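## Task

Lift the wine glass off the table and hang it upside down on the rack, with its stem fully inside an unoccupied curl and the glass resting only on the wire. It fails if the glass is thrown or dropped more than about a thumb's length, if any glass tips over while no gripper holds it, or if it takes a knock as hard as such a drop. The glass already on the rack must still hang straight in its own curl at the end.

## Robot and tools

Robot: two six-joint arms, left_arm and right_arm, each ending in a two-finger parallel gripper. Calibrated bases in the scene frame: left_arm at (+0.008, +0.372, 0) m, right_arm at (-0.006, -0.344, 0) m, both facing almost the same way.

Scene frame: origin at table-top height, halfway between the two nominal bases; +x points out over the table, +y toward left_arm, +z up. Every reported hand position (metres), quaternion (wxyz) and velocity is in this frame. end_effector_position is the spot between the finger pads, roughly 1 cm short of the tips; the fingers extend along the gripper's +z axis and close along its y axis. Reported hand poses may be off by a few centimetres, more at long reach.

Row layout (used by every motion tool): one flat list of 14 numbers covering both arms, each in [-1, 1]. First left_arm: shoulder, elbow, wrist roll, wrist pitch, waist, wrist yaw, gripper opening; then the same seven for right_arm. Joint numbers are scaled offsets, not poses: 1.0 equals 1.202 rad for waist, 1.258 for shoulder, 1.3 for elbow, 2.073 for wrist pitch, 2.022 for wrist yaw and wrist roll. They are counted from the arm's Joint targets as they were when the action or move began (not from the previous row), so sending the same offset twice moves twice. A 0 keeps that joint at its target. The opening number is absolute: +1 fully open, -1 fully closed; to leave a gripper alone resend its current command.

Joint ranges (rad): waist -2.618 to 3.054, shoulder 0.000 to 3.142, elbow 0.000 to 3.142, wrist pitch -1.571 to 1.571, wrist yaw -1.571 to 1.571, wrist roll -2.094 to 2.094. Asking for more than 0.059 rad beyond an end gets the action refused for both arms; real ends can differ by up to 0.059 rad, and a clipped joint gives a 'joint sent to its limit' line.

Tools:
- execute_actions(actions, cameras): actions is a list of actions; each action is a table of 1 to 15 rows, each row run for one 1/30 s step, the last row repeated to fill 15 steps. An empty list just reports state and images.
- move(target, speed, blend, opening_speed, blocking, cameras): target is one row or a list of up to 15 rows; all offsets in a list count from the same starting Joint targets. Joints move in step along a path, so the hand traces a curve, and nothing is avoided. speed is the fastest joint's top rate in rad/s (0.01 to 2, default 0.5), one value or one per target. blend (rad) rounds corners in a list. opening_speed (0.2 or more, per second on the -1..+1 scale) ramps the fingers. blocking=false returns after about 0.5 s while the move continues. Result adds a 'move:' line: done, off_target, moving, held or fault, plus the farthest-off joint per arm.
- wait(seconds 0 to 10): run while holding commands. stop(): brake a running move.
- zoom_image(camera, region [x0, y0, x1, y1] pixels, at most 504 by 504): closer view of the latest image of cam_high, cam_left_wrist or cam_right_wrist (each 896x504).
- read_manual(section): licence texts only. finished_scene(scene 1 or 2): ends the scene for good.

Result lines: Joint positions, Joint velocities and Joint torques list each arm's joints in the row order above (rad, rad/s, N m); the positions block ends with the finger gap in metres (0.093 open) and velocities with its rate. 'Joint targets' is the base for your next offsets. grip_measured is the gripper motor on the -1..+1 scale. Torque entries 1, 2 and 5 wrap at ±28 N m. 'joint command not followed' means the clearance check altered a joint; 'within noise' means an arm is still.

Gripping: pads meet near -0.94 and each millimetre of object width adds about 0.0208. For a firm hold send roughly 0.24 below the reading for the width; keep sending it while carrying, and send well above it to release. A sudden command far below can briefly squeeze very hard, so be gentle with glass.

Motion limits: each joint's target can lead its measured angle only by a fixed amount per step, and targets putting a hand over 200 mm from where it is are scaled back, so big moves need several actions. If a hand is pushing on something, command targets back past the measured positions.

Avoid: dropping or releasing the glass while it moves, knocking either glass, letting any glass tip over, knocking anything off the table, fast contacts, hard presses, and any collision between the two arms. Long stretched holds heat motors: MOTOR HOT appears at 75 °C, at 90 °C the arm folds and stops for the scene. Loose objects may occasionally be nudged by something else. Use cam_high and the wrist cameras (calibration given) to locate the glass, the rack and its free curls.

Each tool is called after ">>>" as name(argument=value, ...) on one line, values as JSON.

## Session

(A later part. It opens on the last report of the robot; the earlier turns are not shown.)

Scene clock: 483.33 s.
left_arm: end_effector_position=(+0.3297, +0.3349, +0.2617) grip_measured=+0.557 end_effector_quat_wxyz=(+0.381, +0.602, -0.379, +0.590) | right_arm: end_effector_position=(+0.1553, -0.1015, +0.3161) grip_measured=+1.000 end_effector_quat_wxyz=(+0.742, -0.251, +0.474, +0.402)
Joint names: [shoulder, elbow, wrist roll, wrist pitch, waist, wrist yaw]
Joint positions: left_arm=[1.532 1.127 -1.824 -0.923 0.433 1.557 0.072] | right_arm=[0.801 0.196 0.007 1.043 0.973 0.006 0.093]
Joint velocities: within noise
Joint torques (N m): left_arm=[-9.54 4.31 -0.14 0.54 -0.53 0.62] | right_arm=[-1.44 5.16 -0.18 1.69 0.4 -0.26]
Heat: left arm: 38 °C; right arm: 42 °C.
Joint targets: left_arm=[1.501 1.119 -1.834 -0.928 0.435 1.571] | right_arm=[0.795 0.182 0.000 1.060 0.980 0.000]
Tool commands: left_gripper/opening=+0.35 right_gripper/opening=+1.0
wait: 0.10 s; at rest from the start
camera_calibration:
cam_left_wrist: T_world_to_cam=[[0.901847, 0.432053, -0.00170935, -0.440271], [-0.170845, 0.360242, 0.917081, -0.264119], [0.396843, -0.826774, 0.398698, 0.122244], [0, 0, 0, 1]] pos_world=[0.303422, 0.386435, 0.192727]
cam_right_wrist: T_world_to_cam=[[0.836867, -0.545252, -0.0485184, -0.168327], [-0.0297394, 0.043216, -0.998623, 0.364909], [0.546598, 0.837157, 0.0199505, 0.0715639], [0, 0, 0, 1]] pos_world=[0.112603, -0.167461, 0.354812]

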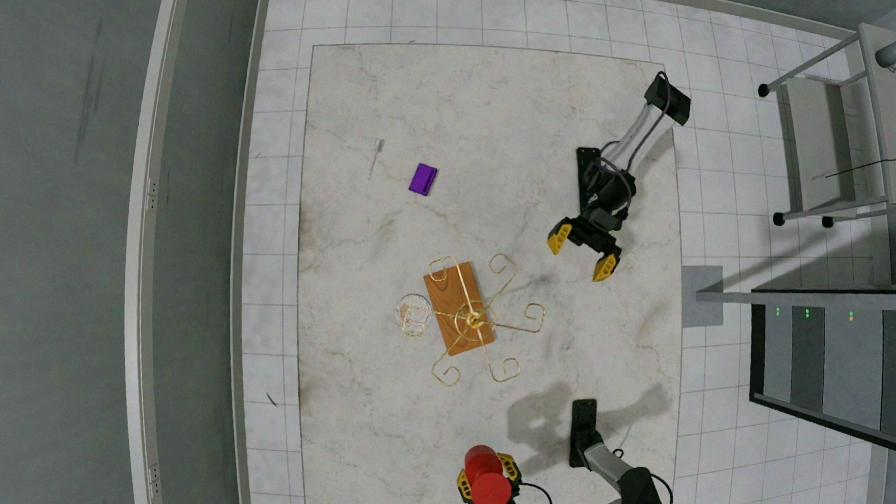

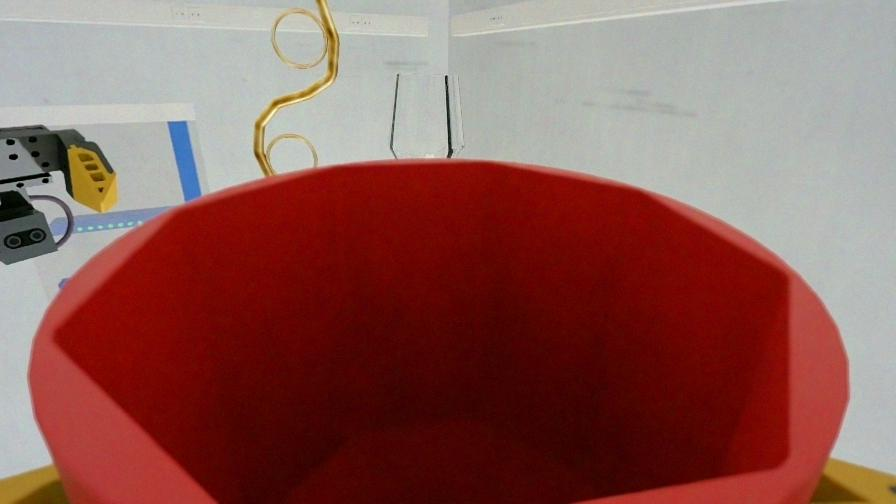

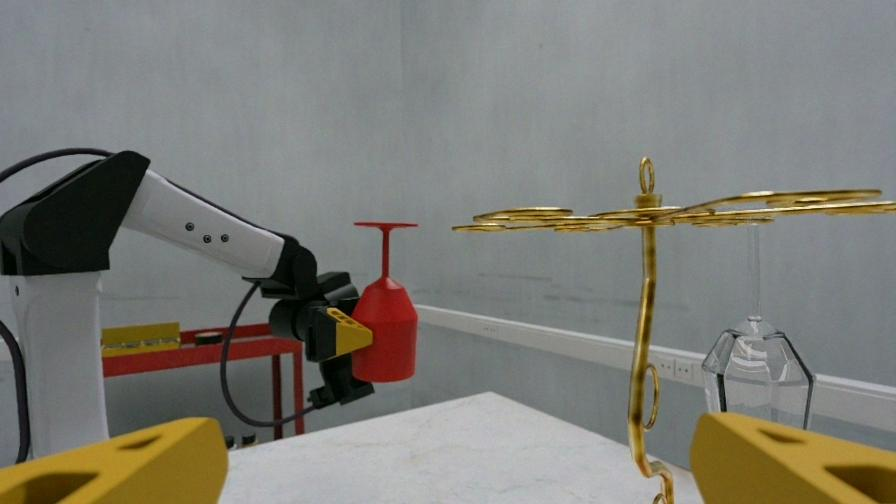

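>>> move(target=[[-0.233,-0.205,0,-0.013,-0.379,0,0.35,0,0,0,0,0,0,1],[0.2115,0.1885,0,0.0106,-0.782,0,0.35,0,0,0,0,0,0,1]], speed=0.4, blend=0.03)

>>> zoom_image(camera="cam_high", region=[460, 290, 620, 400])

>>> zoom_image(camera="cam_right_wrist", region=[200, 150, 600, 400])

Scene clock: 608.87 s.
left_arm: end_effector_position=(+0.2190, +0.0624, +0.2497) grip_measured=+0.558 end_effector_quat_wxyz=(+0.611, +0.374, -0.606, +0.346) | right_arm: end_effector_position=(+0.1553, -0.1015, +0.3162) grip_measured=+1.000 end_effector_quat_wxyz=(+0.743, -0.250, +0.474, +0.402)
Joint names: [shoulder, elbow, wrist roll, wrist pitch, waist, wrist yaw]
Joint positions: left_arm=[1.763 1.33 -1.826 -0.92 -0.504 1.557 0.072] | right_arm=[0.801 0.196 0.007 1.044 0.973 0.006 0.093]
Joint velocities: within noise
Joint torques (N m): left_arm=[-8.62 7.6 -0.13 0.66 -0.35 0.6] | right_arm=[-1.2 5.19 -0.18 1.65 0.53 -0.27]
Heat: left arm: 40 °C; right arm: 40 °C.
Joint targets: left_arm=[1.767 1.365 -1.834 -0.906 -0.505 1.571] | right_arm=[0.795 0.182 0.000 1.060 0.980 0.000]
move: done
camera_calibration:
cam_left_wrist: T_world_to_cam=[[0.881585, -0.471216, -0.0276435, -0.155488], [0.21015, 0.339376, 0.916876, -0.25593], [-0.422665, -0.814113, 0.398215, 0.124487], [0, 0, 0, 1]] pos_world=[0.243475, 0.114934, 0.180785]
cam_right_wrist: T_world_to_cam=[[0.836877, -0.545237, -0.0485165, -0.168323], [-0.0295299, 0.0435342, -0.998615, 0.36499], [0.546594, 0.837151, 0.0203319, 0.0714809], [0, 0, 0, 1]] pos_world=[0.112573, -0.167506, 0.354865]

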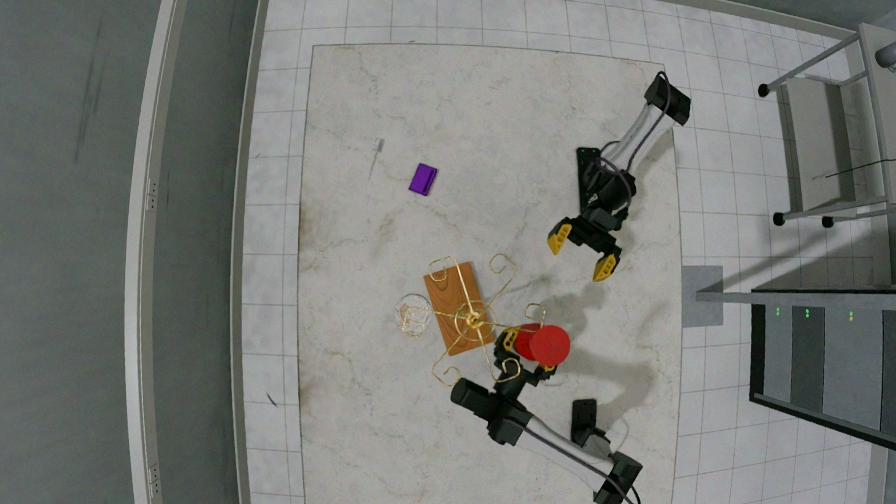

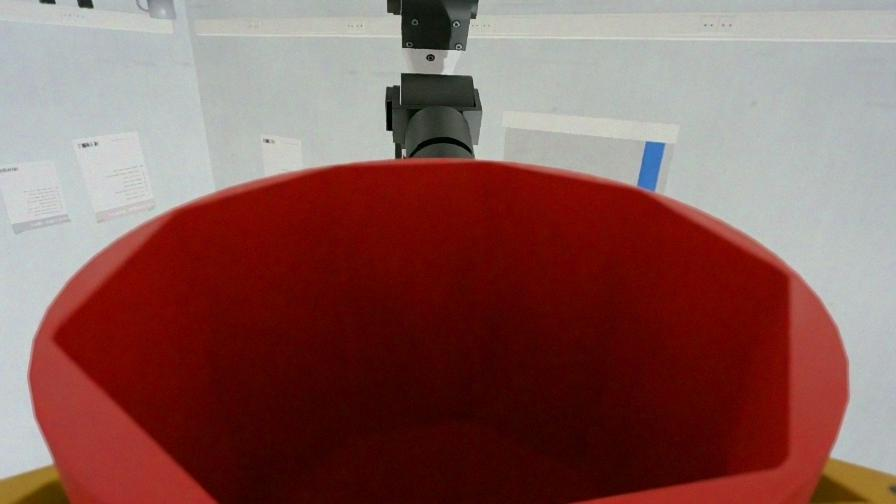

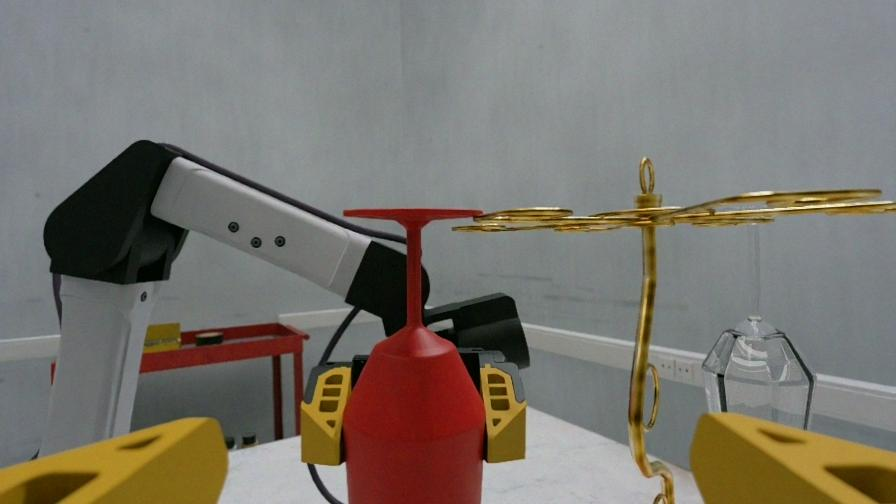

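Scaled by 3.150 from the camera's 896x504 image, which has a finer 1280x720 frame.

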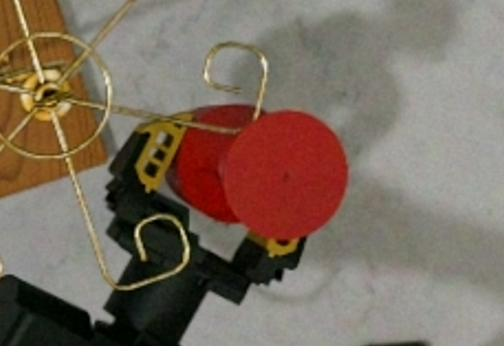

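Scaled by 1.260 from the camera's 896x504 image, which has a finer 1280x720 frame.

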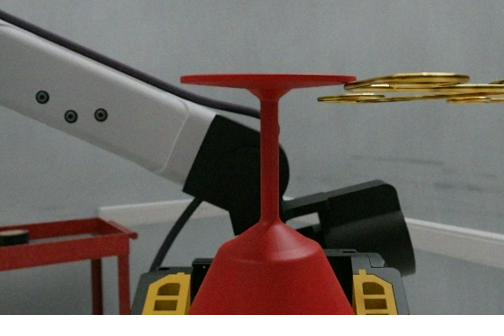

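>>> move(target=[[0.004,0.041,0.02,-0.0236,0.006,0,0.35,0,0,0,0,0,0,1],[0.1004,0.1596,0.02,-0.0396,0.0593,0,0.35,0,0,0,0,0,0,1]], speed=0.2, blend=0.005)

>>> zoom_image(camera="cam_high", region=[460, 290, 620, 400])

>>> zoom_image(camera="cam_right_wrist", region=[340, 150, 640, 350])

Scene clock: 666.23 s.
left_arm: end_effector_position=(+0.2725, +0.0620, +0.2631) grip_measured=+0.558 end_effector_quat_wxyz=(+0.590, +0.380, -0.602, +0.381) | right_arm: end_effector_position=(+0.1553, -0.1015, +0.3162) grip_measured=+1.000 end_effector_quat_wxyz=(+0.743, -0.250, +0.474, +0.402)
Joint names: [shoulder, elbow, wrist roll, wrist pitch, waist, wrist yaw]
Joint positions: left_arm=[1.887 1.538 -1.803 -0.981 -0.436 1.557 0.072] | right_arm=[0.801 0.196 0.007 1.044 0.973 0.006 0.093]
Joint velocities: within noise
Joint torques (N m): left_arm=[-9.8 7.54 0.02 0.48 -0.24 0.63] | right_arm=[-1.31 5.2 -0.14 1.61 0.47 -0.26]
Heat: left arm: 42 °C; right arm: 39 °C.
Joint targets: left_arm=[1.894 1.572 -1.793 -0.988 -0.433 1.571] | right_arm=[0.795 0.182 0.000 1.059 0.980 0.000]
move: done
camera_calibration:
cam_left_wrist: T_world_to_cam=[[0.911578, -0.410675, 0.0192675, -0.226766], [0.147741, 0.370955, 0.916823, -0.264316], [-0.383664, -0.832909, 0.398828, 0.131819], [0, 0, 0, 1]] pos_world=[0.296339, 0.114716, 0.194127]
cam_right_wrist: T_world_to_cam=[[0.836877, -0.545237, -0.0485165, -0.168323], [-0.0295299, 0.0435342, -0.998615, 0.36499], [0.546594, 0.837151, 0.0203319, 0.0714809], [0, 0, 0, 1]] pos_world=[0.112573, -0.167506, 0.354865]

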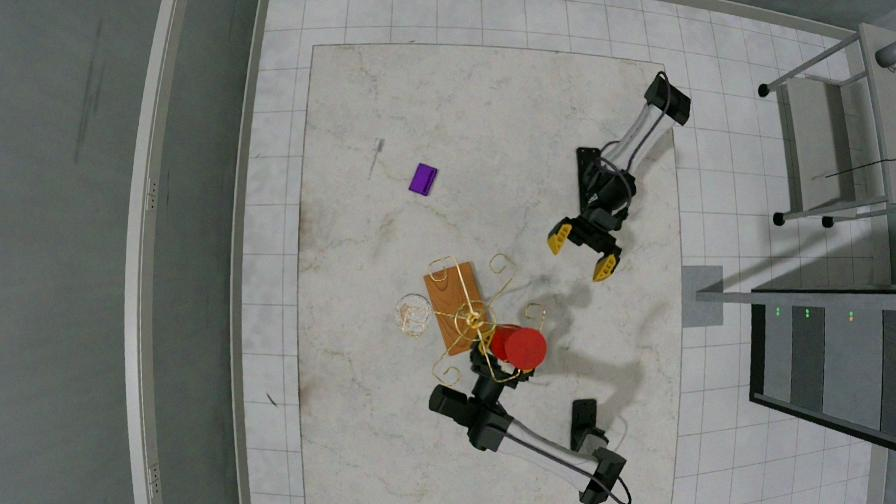

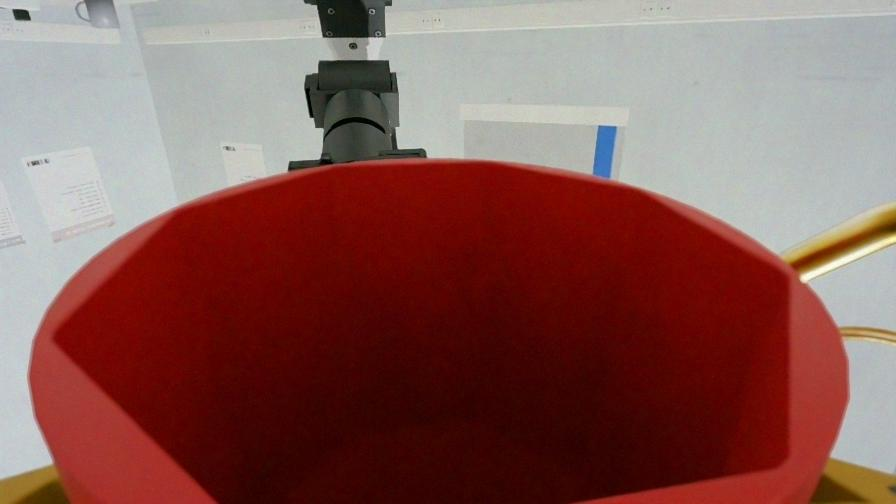

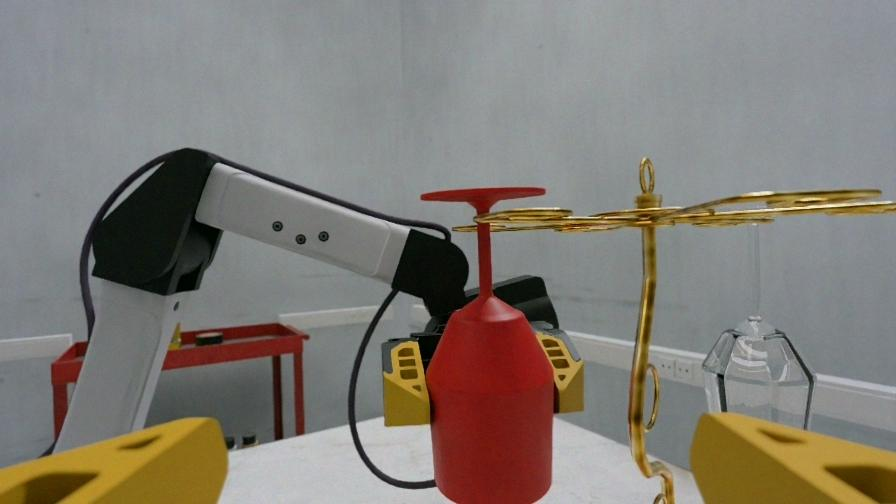

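Scaled by 3.150 from the camera's 896x504 image, which has a finer 1280x720 frame.

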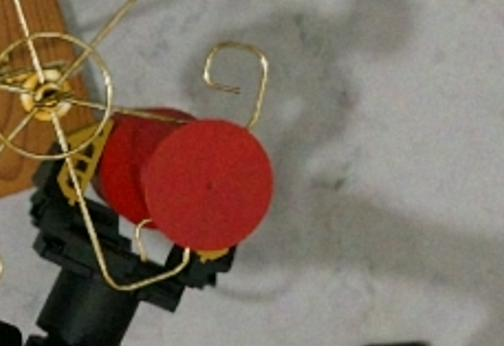

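Scaled by 1.680 from the camera's 896x504 image, which has a finer 1280x720 frame.

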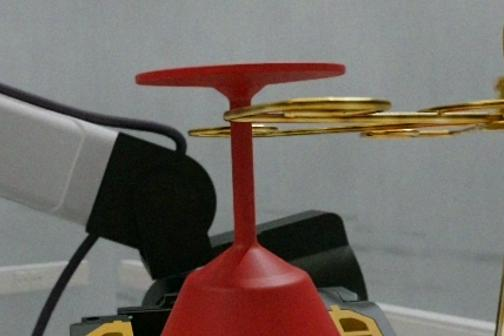

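>>> move(target=[0.0785,0.106,0,-0.0183,0.0665,0,0.35,0,0,0,0,0,0,1], speed=0.15)

>>> zoom_image(camera="cam_high", region=[460, 310, 570, 400])

>>> zoom_image(camera="cam_right_wrist", region=[400, 150, 700, 350])

Scene clock: 688.83 s.
left_arm: end_effector_position=(+0.3201, +0.0754, +0.2640) grip_measured=+0.558 end_effector_quat_wxyz=(+0.574, +0.403, -0.586, +0.405) | right_arm: end_effector_position=(+0.1553, -0.1016, +0.3163) grip_measured=+1.000 end_effector_quat_wxyz=(+0.743, -0.250, +0.474, +0.402)
Joint names: [shoulder, elbow, wrist roll, wrist pitch, waist, wrist yaw]
Joint positions: left_arm=[1.985 1.676 -1.802 -1.019 -0.356 1.557 0.072] | right_arm=[0.801 0.196 0.007 1.044 0.973 0.006 0.093]
Joint velocities: within noise
Joint torques (N m): left_arm=[-10.65 7.54 0.04 0.48 -0.21 0.63] | right_arm=[-1.16 5.2 -0.18 1.58 0.47 -0.25]
Heat: left arm: 43 °C; right arm: 39 °C.
Joint targets: left_arm=[1.992 1.709 -1.793 -1.026 -0.353 1.571] | right_arm=[0.795 0.182 0.000 1.060 0.980 0.000]
move: done
camera_calibration:
cam_left_wrist: T_world_to_cam=[[0.941473, -0.336398, 0.0215557, -0.280394], [0.115617, 0.38232, 0.916768, -0.267659], [-0.31664, -0.86062, 0.398837, 0.141494], [0, 0, 0, 1]] pos_world=[0.339732, 0.12978, 0.194993]
cam_right_wrist: T_world_to_cam=[[0.836887, -0.545222, -0.0485146, -0.16832], [-0.0293203, 0.0438523, -0.998608, 0.365072], [0.54659, 0.837144, 0.0207133, 0.0713979], [0, 0, 0, 1]] pos_world=[0.112543, -0.167551, 0.354919]

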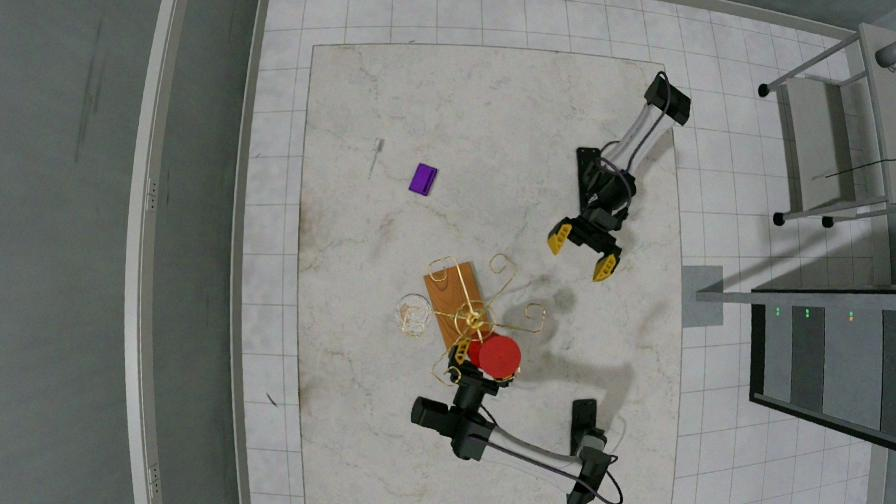

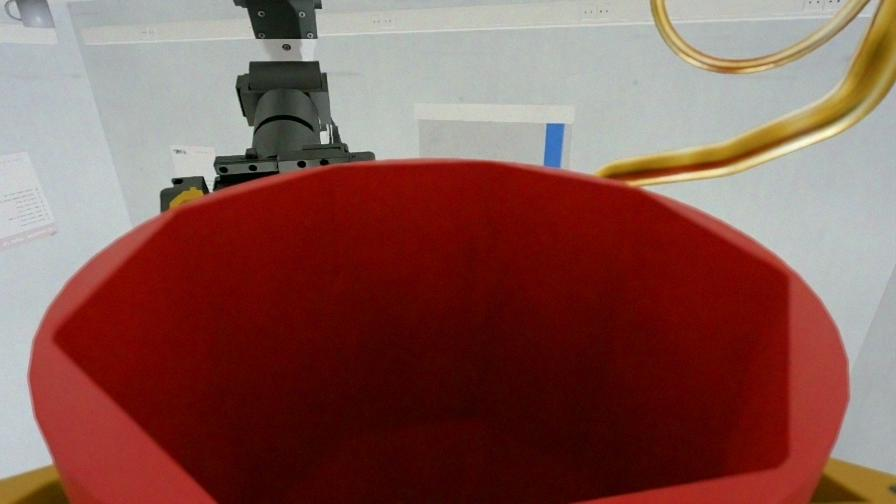

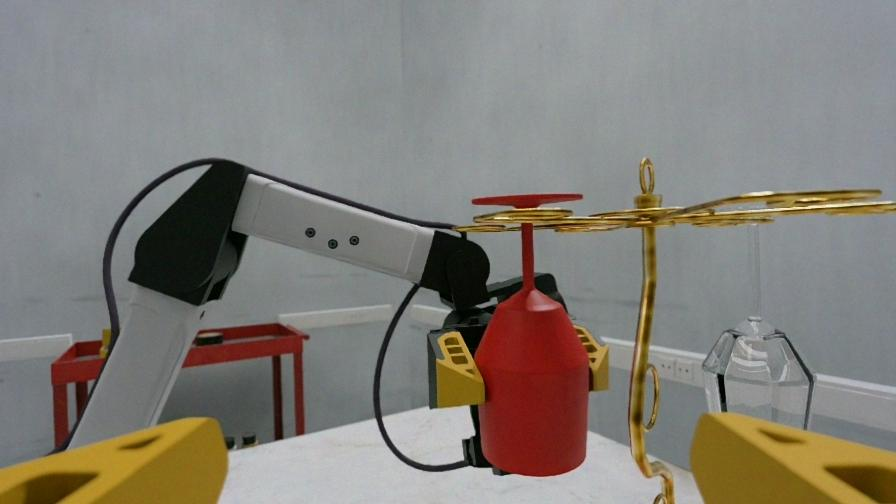

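Scaled by 4.582 from the camera's 896x504 image, which has a finer 1280x720 frame.

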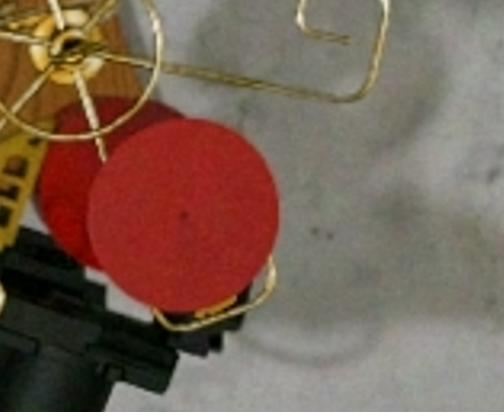

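Scaled by 1.680 from the camera's 896x504 image, which has a finer 1280x720 frame.

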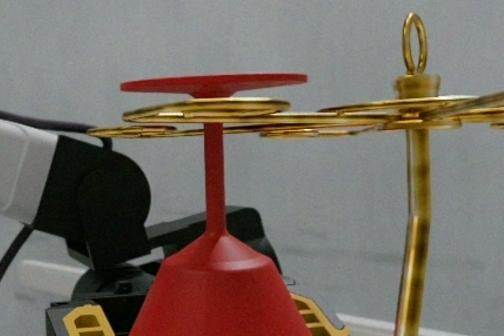

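>>> move(target=[-0.0227,-0.0312,0,0.0058,0.0359,0,0.35,0,0,0,0,0,0,1], speed=0.1, cameras=["cam_high","cam_right_wrist"])

>>> zoom_image(camera="cam_high", region=[460, 310, 570, 400])

>>> zoom_image(camera="cam_right_wrist", region=[440, 170, 600, 270])

Scene clock: 712.77 s.
left_arm: end_effector_position=(+0.3321, +0.0886, +0.2642) grip_measured=+0.558 end_effector_quat_wxyz=(+0.565, +0.415, -0.578, +0.417) | right_arm: end_effector_position=(+0.1553, -0.1016, +0.3163) grip_measured=+1.000 end_effector_quat_wxyz=(+0.743, -0.250, +0.474, +0.402)
Joint names: [shoulder, elbow, wrist roll, wrist pitch, waist, wrist yaw]
Joint positions: left_arm=[1.985 1.677 -1.8 -1.02 -0.315 1.557 0.072] | right_arm=[0.801 0.196 0.007 1.044 0.973 0.006 0.093]
Joint velocities: within noise
Joint torques (N m): left_arm=[-13.2 4.26 0.07 0.54 -0.1 0.65] | right_arm=[-1.24 5.05 -0.18 1.65 0.53 -0.22]
Heat: left arm: 43 °C; right arm: 39 °C.
Joint targets: left_arm=[1.964 1.669 -1.794 -1.014 -0.310 1.571] | right_arm=[0.795 0.182 0.000 1.060 0.980 0.000]
move: done
camera_calibration:
cam_right_wrist: T_world_to_cam=[[0.836887, -0.545222, -0.0485146, -0.16832], [-0.0293203, 0.0438523, -0.998608, 0.365072], [0.54659, 0.837144, 0.0207133, 0.0713979], [0, 0, 0, 1]] pos_world=[0.112543, -0.167551, 0.354919]
Images, in order (width x height): cam_high 896x504, cam_right_wrist 896x504.

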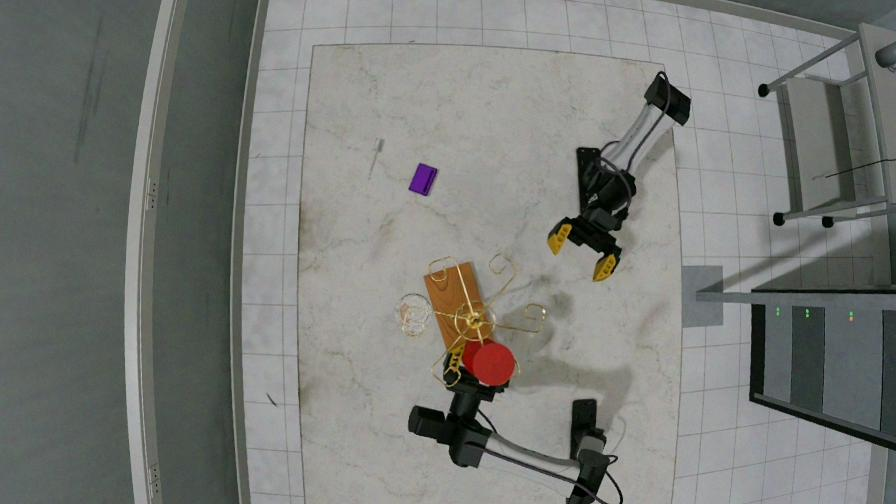

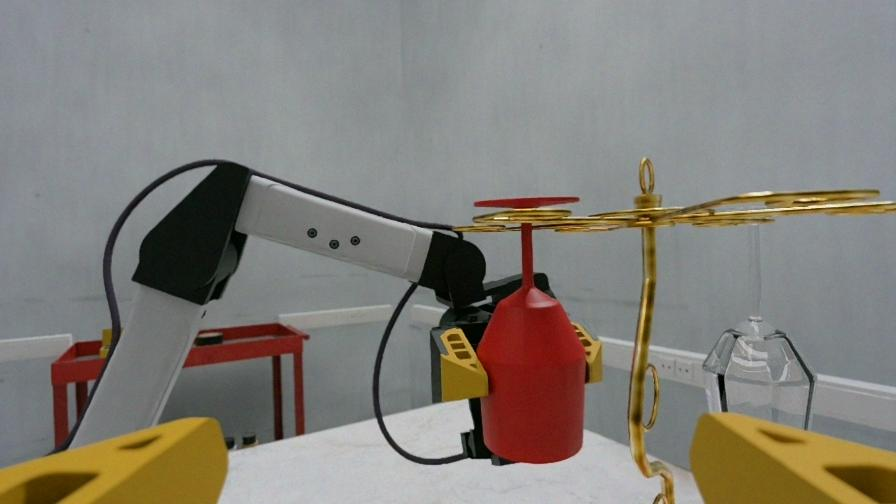

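Scaled by 4.582 from the camera's 896x504 image, which has a finer 1280x720 frame.

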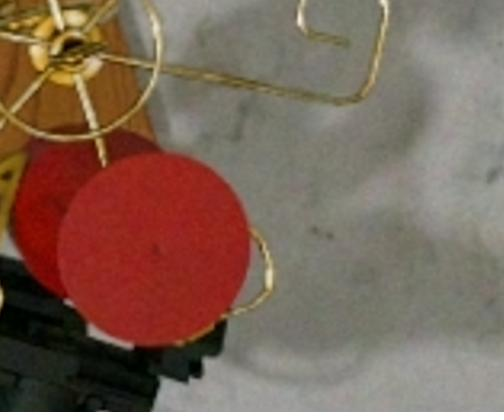

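Scaled by 3.150 from the camera's 896x504 image, which has a finer 1280x720 frame.

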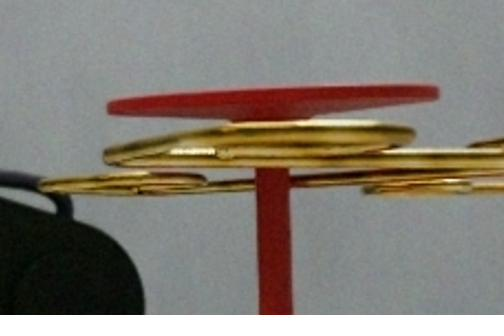

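>>> move(target=[-0.0914,-0.1154,0,0.0193,0.0405,0,0.35,0,0,0,0,0,0,1], speed=0.1, cameras=["cam_high","cam_right_wrist"])

>>> zoom_image(camera="cam_high", region=[460, 310, 570, 400])

>>> zoom_image(camera="cam_right_wrist", region=[440, 170, 600, 270])

Scene clock: 740.57 s.
left_arm: end_effector_position=(+0.3205, +0.1115, +0.2568) grip_measured=+0.558 end_effector_quat_wxyz=(+0.561, +0.437, -0.562, +0.423) | right_arm: end_effector_position=(+0.1553, -0.1016, +0.3163) grip_measured=+1.000 end_effector_quat_wxyz=(+0.743, -0.250, +0.474, +0.402)
Joint names: [shoulder, elbow, wrist roll, wrist pitch, waist, wrist yaw]
Joint positions: left_arm=[1.895 1.527 -1.797 -0.991 -0.266 1.558 0.072] | right_arm=[0.801 0.196 0.007 1.044 0.973 0.006 0.093]
Joint velocities: within noise
Joint torques (N m): left_arm=[-14.79 4.31 -0.09 0.63 0.2 0.64] | right_arm=[-1.22 5.05 -0.17 1.67 0.46 -0.25]
Heat: left arm: 47 °C; right arm: 39 °C.
Joint targets: left_arm=[1.849 1.519 -1.793 -0.974 -0.261 1.571] | right_arm=[0.795 0.182 0.000 1.060 0.980 0.000]
move: off_target (left_arm); left_arm: the shoulder is farthest, 0.046 rad from its target
camera_calibration:
cam_right_wrist: T_world_to_cam=[[0.836887, -0.545222, -0.0485146, -0.16832], [-0.0293203, 0.0438523, -0.998608, 0.365072], [0.54659, 0.837144, 0.0207133, 0.0713979], [0, 0, 0, 1]] pos_world=[0.112543, -0.167551, 0.354919]
Images, in order (width x height): cam_high 896x504, cam_right_wrist 896x504.

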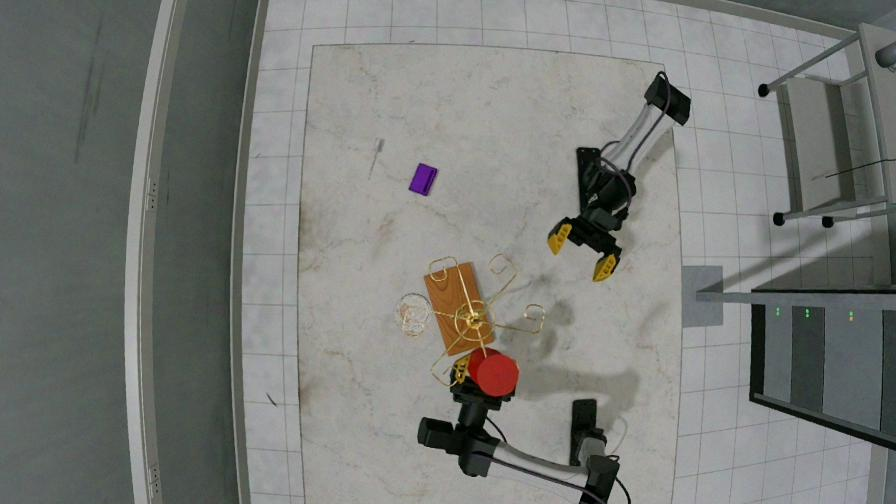

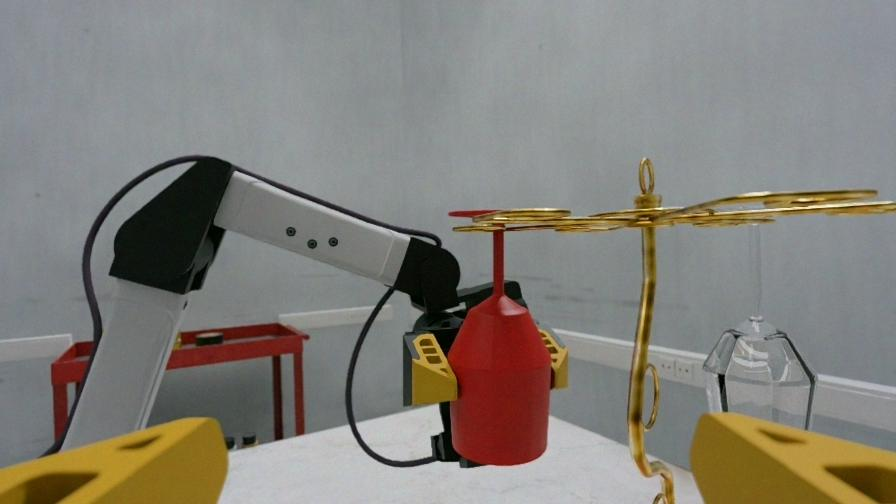

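Scaled by 4.582 from the camera's 896x504 image, which has a finer 1280x720 frame.

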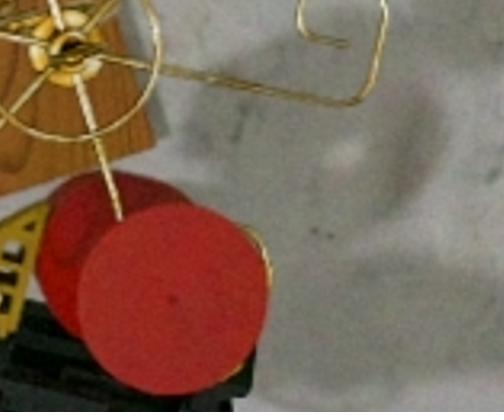

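Scaled by 3.150 from the camera's 896x504 image, which has a finer 1280x720 frame.

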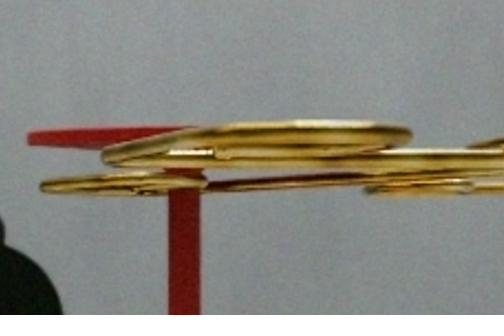

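>>> move(target=[0.0238,-0.0205,0,0.0148,0,0,0.35,0,0,0,0,0,0,1], speed=0.05, cameras=["cam_high","cam_right_wrist"])

>>> zoom_image(camera="cam_high", region=[460, 310, 570, 400])

>>> zoom_image(camera="cam_right_wrist", region=[430, 190, 590, 290])

Scene clock: 781.43 s.
left_arm: end_effector_position=(+0.3200, +0.1116, +0.2506) grip_measured=+0.558 end_effector_quat_wxyz=(+0.560, +0.435, -0.563, +0.425) | right_arm: end_effector_position=(+0.1553, -0.1016, +0.3163) grip_measured=+1.000 end_effector_quat_wxyz=(+0.743, -0.250, +0.474, +0.402)
Joint names: [shoulder, elbow, wrist roll, wrist pitch, waist, wrist yaw]
Joint positions: left_arm=[1.895 1.501 -1.797 -0.959 -0.266 1.558 0.072] | right_arm=[0.801 0.196 0.007 1.044 0.973 0.006 0.093]
Joint velocities: within noise
Joint torques (N m): left_arm=[-11.84 4.14 -0.02 0.65 0.06 0.66] | right_arm=[-1.18 5.19 -0.19 1.61 0.47 -0.23]
Heat: left arm: 51 °C; right arm: 40 °C.
Joint targets: left_arm=[1.879 1.492 -1.793 -0.944 -0.261 1.571] | right_arm=[0.795 0.182 0.000 1.060 0.980 0.000]
move: done
camera_calibration:
cam_right_wrist: T_world_to_cam=[[0.836887, -0.545222, -0.0485146, -0.16832], [-0.0293203, 0.0438523, -0.998608, 0.365072], [0.54659, 0.837144, 0.0207133, 0.0713979], [0, 0, 0, 1]] pos_world=[0.112543, -0.167551, 0.354919]
Images, in order (width x height): cam_high 896x504, cam_right_wrist 896x504.

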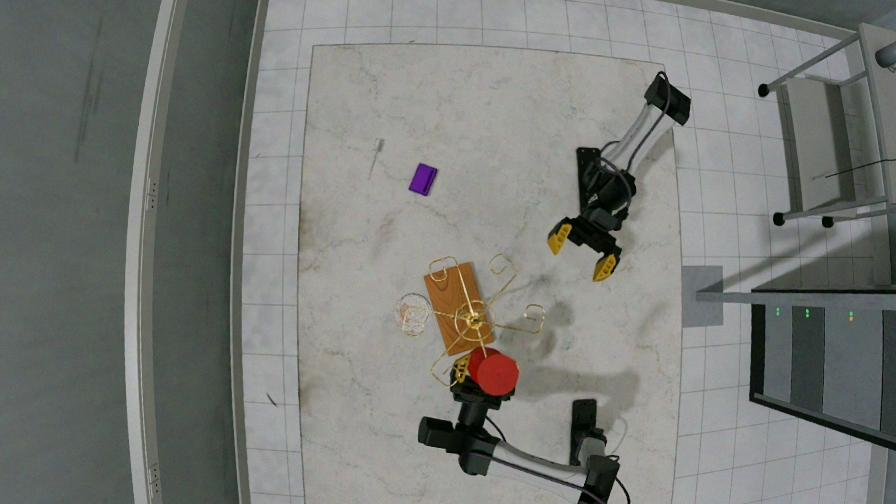

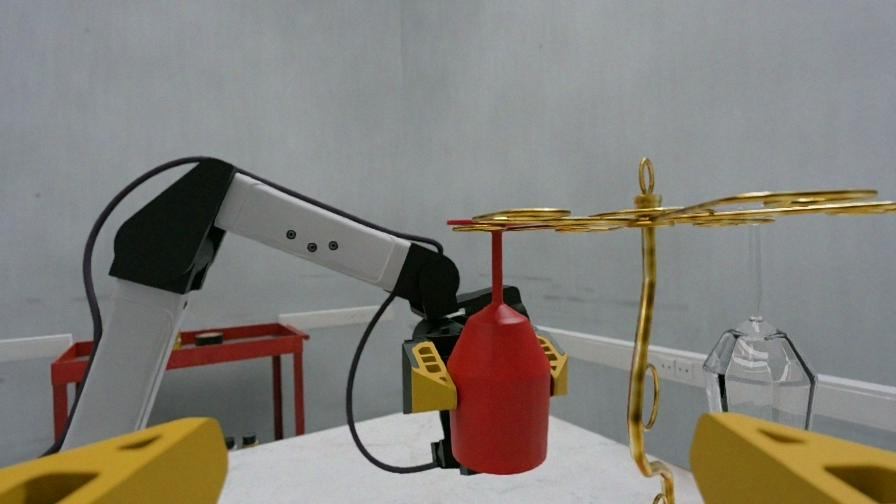

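Scaled by 4.582 from the camera's 896x504 image, which has a finer 1280x720 frame.

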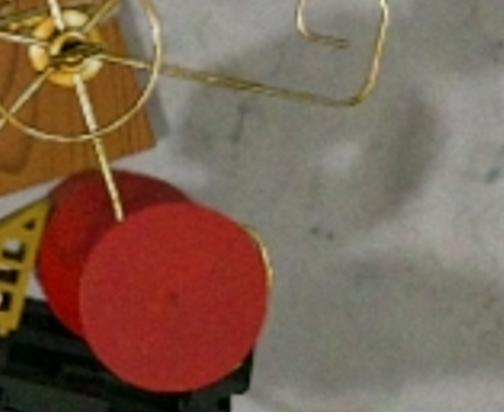

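Scaled by 3.150 from the camera's 896x504 image, which has a finer 1280x720 frame.

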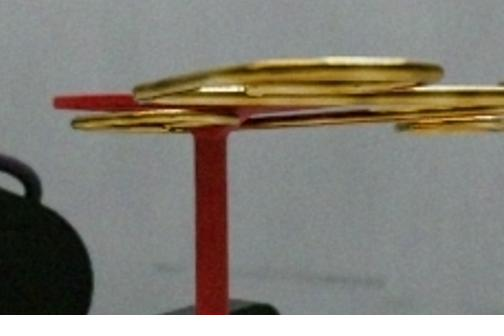

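>>> move(target=[0.001,-0.0077,0,0.0055,0,0,0.35,0,0,0,0,0,0,1], speed=0.05, cameras=["cam_high","cam_right_wrist"])

>>> zoom_image(camera="cam_right_wrist", region=[430, 190, 590, 290])

Scene clock: 796.50 s.
left_arm: end_effector_position=(+0.3196, +0.1117, +0.2501) grip_measured=+0.558 end_effector_quat_wxyz=(+0.562, +0.432, -0.562, +0.426) | right_arm: end_effector_position=(+0.1553, -0.1016, +0.3163) grip_measured=+1.000 end_effector_quat_wxyz=(+0.743, -0.250, +0.474, +0.402)
Joint names: [shoulder, elbow, wrist roll, wrist pitch, waist, wrist yaw]
Joint positions: left_arm=[1.895 1.494 -1.797 -0.951 -0.266 1.565 0.072] | right_arm=[0.801 0.196 0.007 1.044 0.973 0.006 0.093]
Joint velocities: within noise
Joint torques (N m): left_arm=[-11.93 3.74 -0.02 0.7 0.05 0.58] | right_arm=[-1.26 5.14 -0.16 1.64 0.59 -0.2]
Heat: left arm: 50 °C; right arm: 40 °C.
Joint targets: left_arm=[1.880 1.482 -1.793 -0.932 -0.261 1.571] | right_arm=[0.795 0.182 0.000 1.060 0.980 0.000]
move: done
camera_calibration:
cam_right_wrist: T_world_to_cam=[[0.836887, -0.545222, -0.0485146, -0.16832], [-0.0293203, 0.0438523, -0.998608, 0.365072], [0.54659, 0.837144, 0.0207133, 0.0713979], [0, 0, 0, 1]] pos_world=[0.112543, -0.167551, 0.354919]
Images, in order (width x height): cam_high 896x504, cam_right_wrist 896x504.

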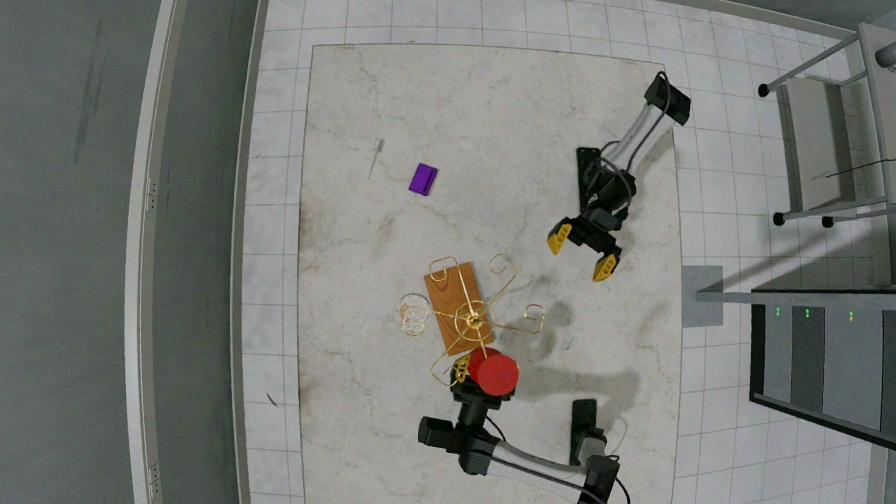

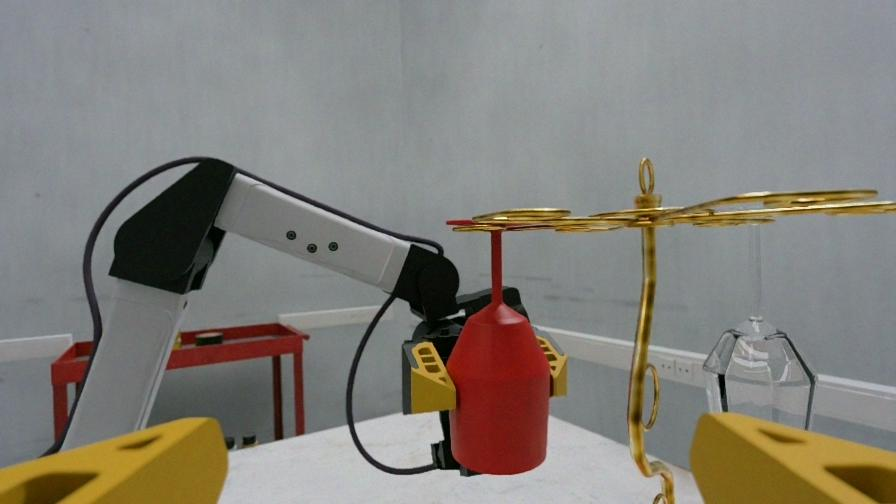

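Scaled by 3.150 from the camera's 896x504 image, which has a finer 1280x720 frame.

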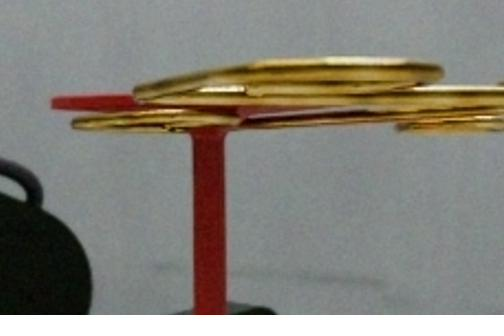

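>>> move(target=[0.002,-0.012,0,0.009,0,0,0.35,0,0,0,0,0,0,1], speed=0.05, cameras=["cam_high","cam_right_wrist"])

>>> zoom_image(camera="cam_right_wrist", region=[430, 190, 590, 290])

>>> zoom_image(camera="cam_high", region=[460, 310, 570, 400])

Scene clock: 806.17 s.
left_arm: end_effector_position=(+0.3189, +0.1119, +0.2498) grip_measured=+0.558 end_effector_quat_wxyz=(+0.567, +0.428, -0.558, +0.428) | right_arm: end_effector_position=(+0.1553, -0.1016, +0.3163) grip_measured=+1.000 end_effector_quat_wxyz=(+0.743, -0.250, +0.474, +0.402)
Joint names: [shoulder, elbow, wrist roll, wrist pitch, waist, wrist yaw]
Joint positions: left_arm=[1.895 1.482 -1.802 -0.933 -0.266 1.581 0.072] | right_arm=[0.801 0.196 0.007 1.044 0.973 0.006 0.093]
Joint velocities: within noise
Joint torques (N m): left_arm=[-11.64 3.69 0.05 0.7 0.16 0.43] | right_arm=[-1.37 5.12 -0.15 1.66 0.57 -0.26]
Heat: left arm: 49 °C; right arm: 40 °C.
Joint targets: left_arm=[1.883 1.467 -1.793 -0.914 -0.261 1.571] | right_arm=[0.795 0.182 0.000 1.060 0.980 0.000]
move: done
camera_calibration:
cam_right_wrist: T_world_to_cam=[[0.836887, -0.545222, -0.0485146, -0.16832], [-0.0293203, 0.0438523, -0.998608, 0.365072], [0.54659, 0.837144, 0.0207133, 0.0713979], [0, 0, 0, 1]] pos_world=[0.112543, -0.167551, 0.354919]
Images, in order (width x height): cam_high 896x504, cam_right_wrist 896x504.

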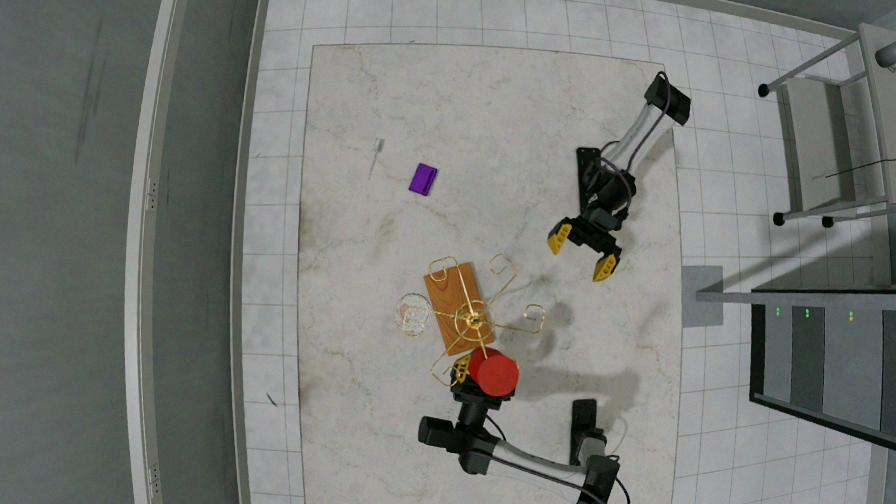

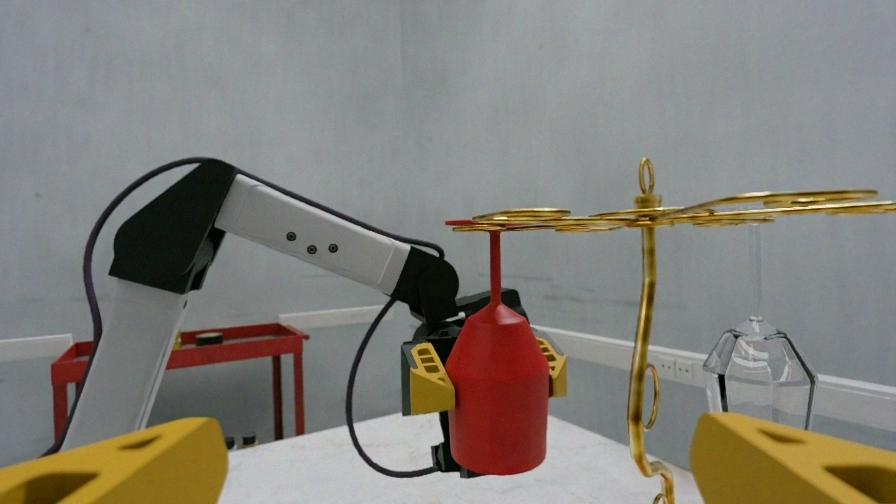

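Scaled by 3.150 from the camera's 896x504 image, which has a finer 1280x720 frame.

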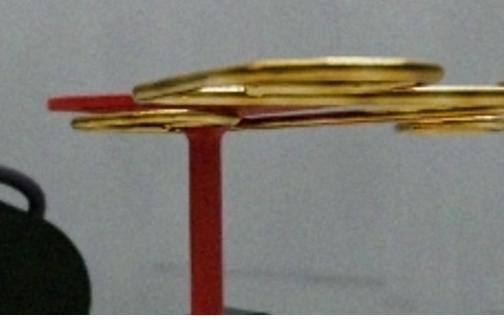

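Scaled by 4.582 from the camera's 896x504 image, which has a finer 1280x720 frame.

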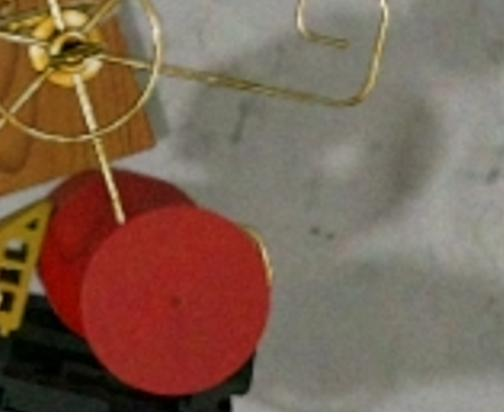

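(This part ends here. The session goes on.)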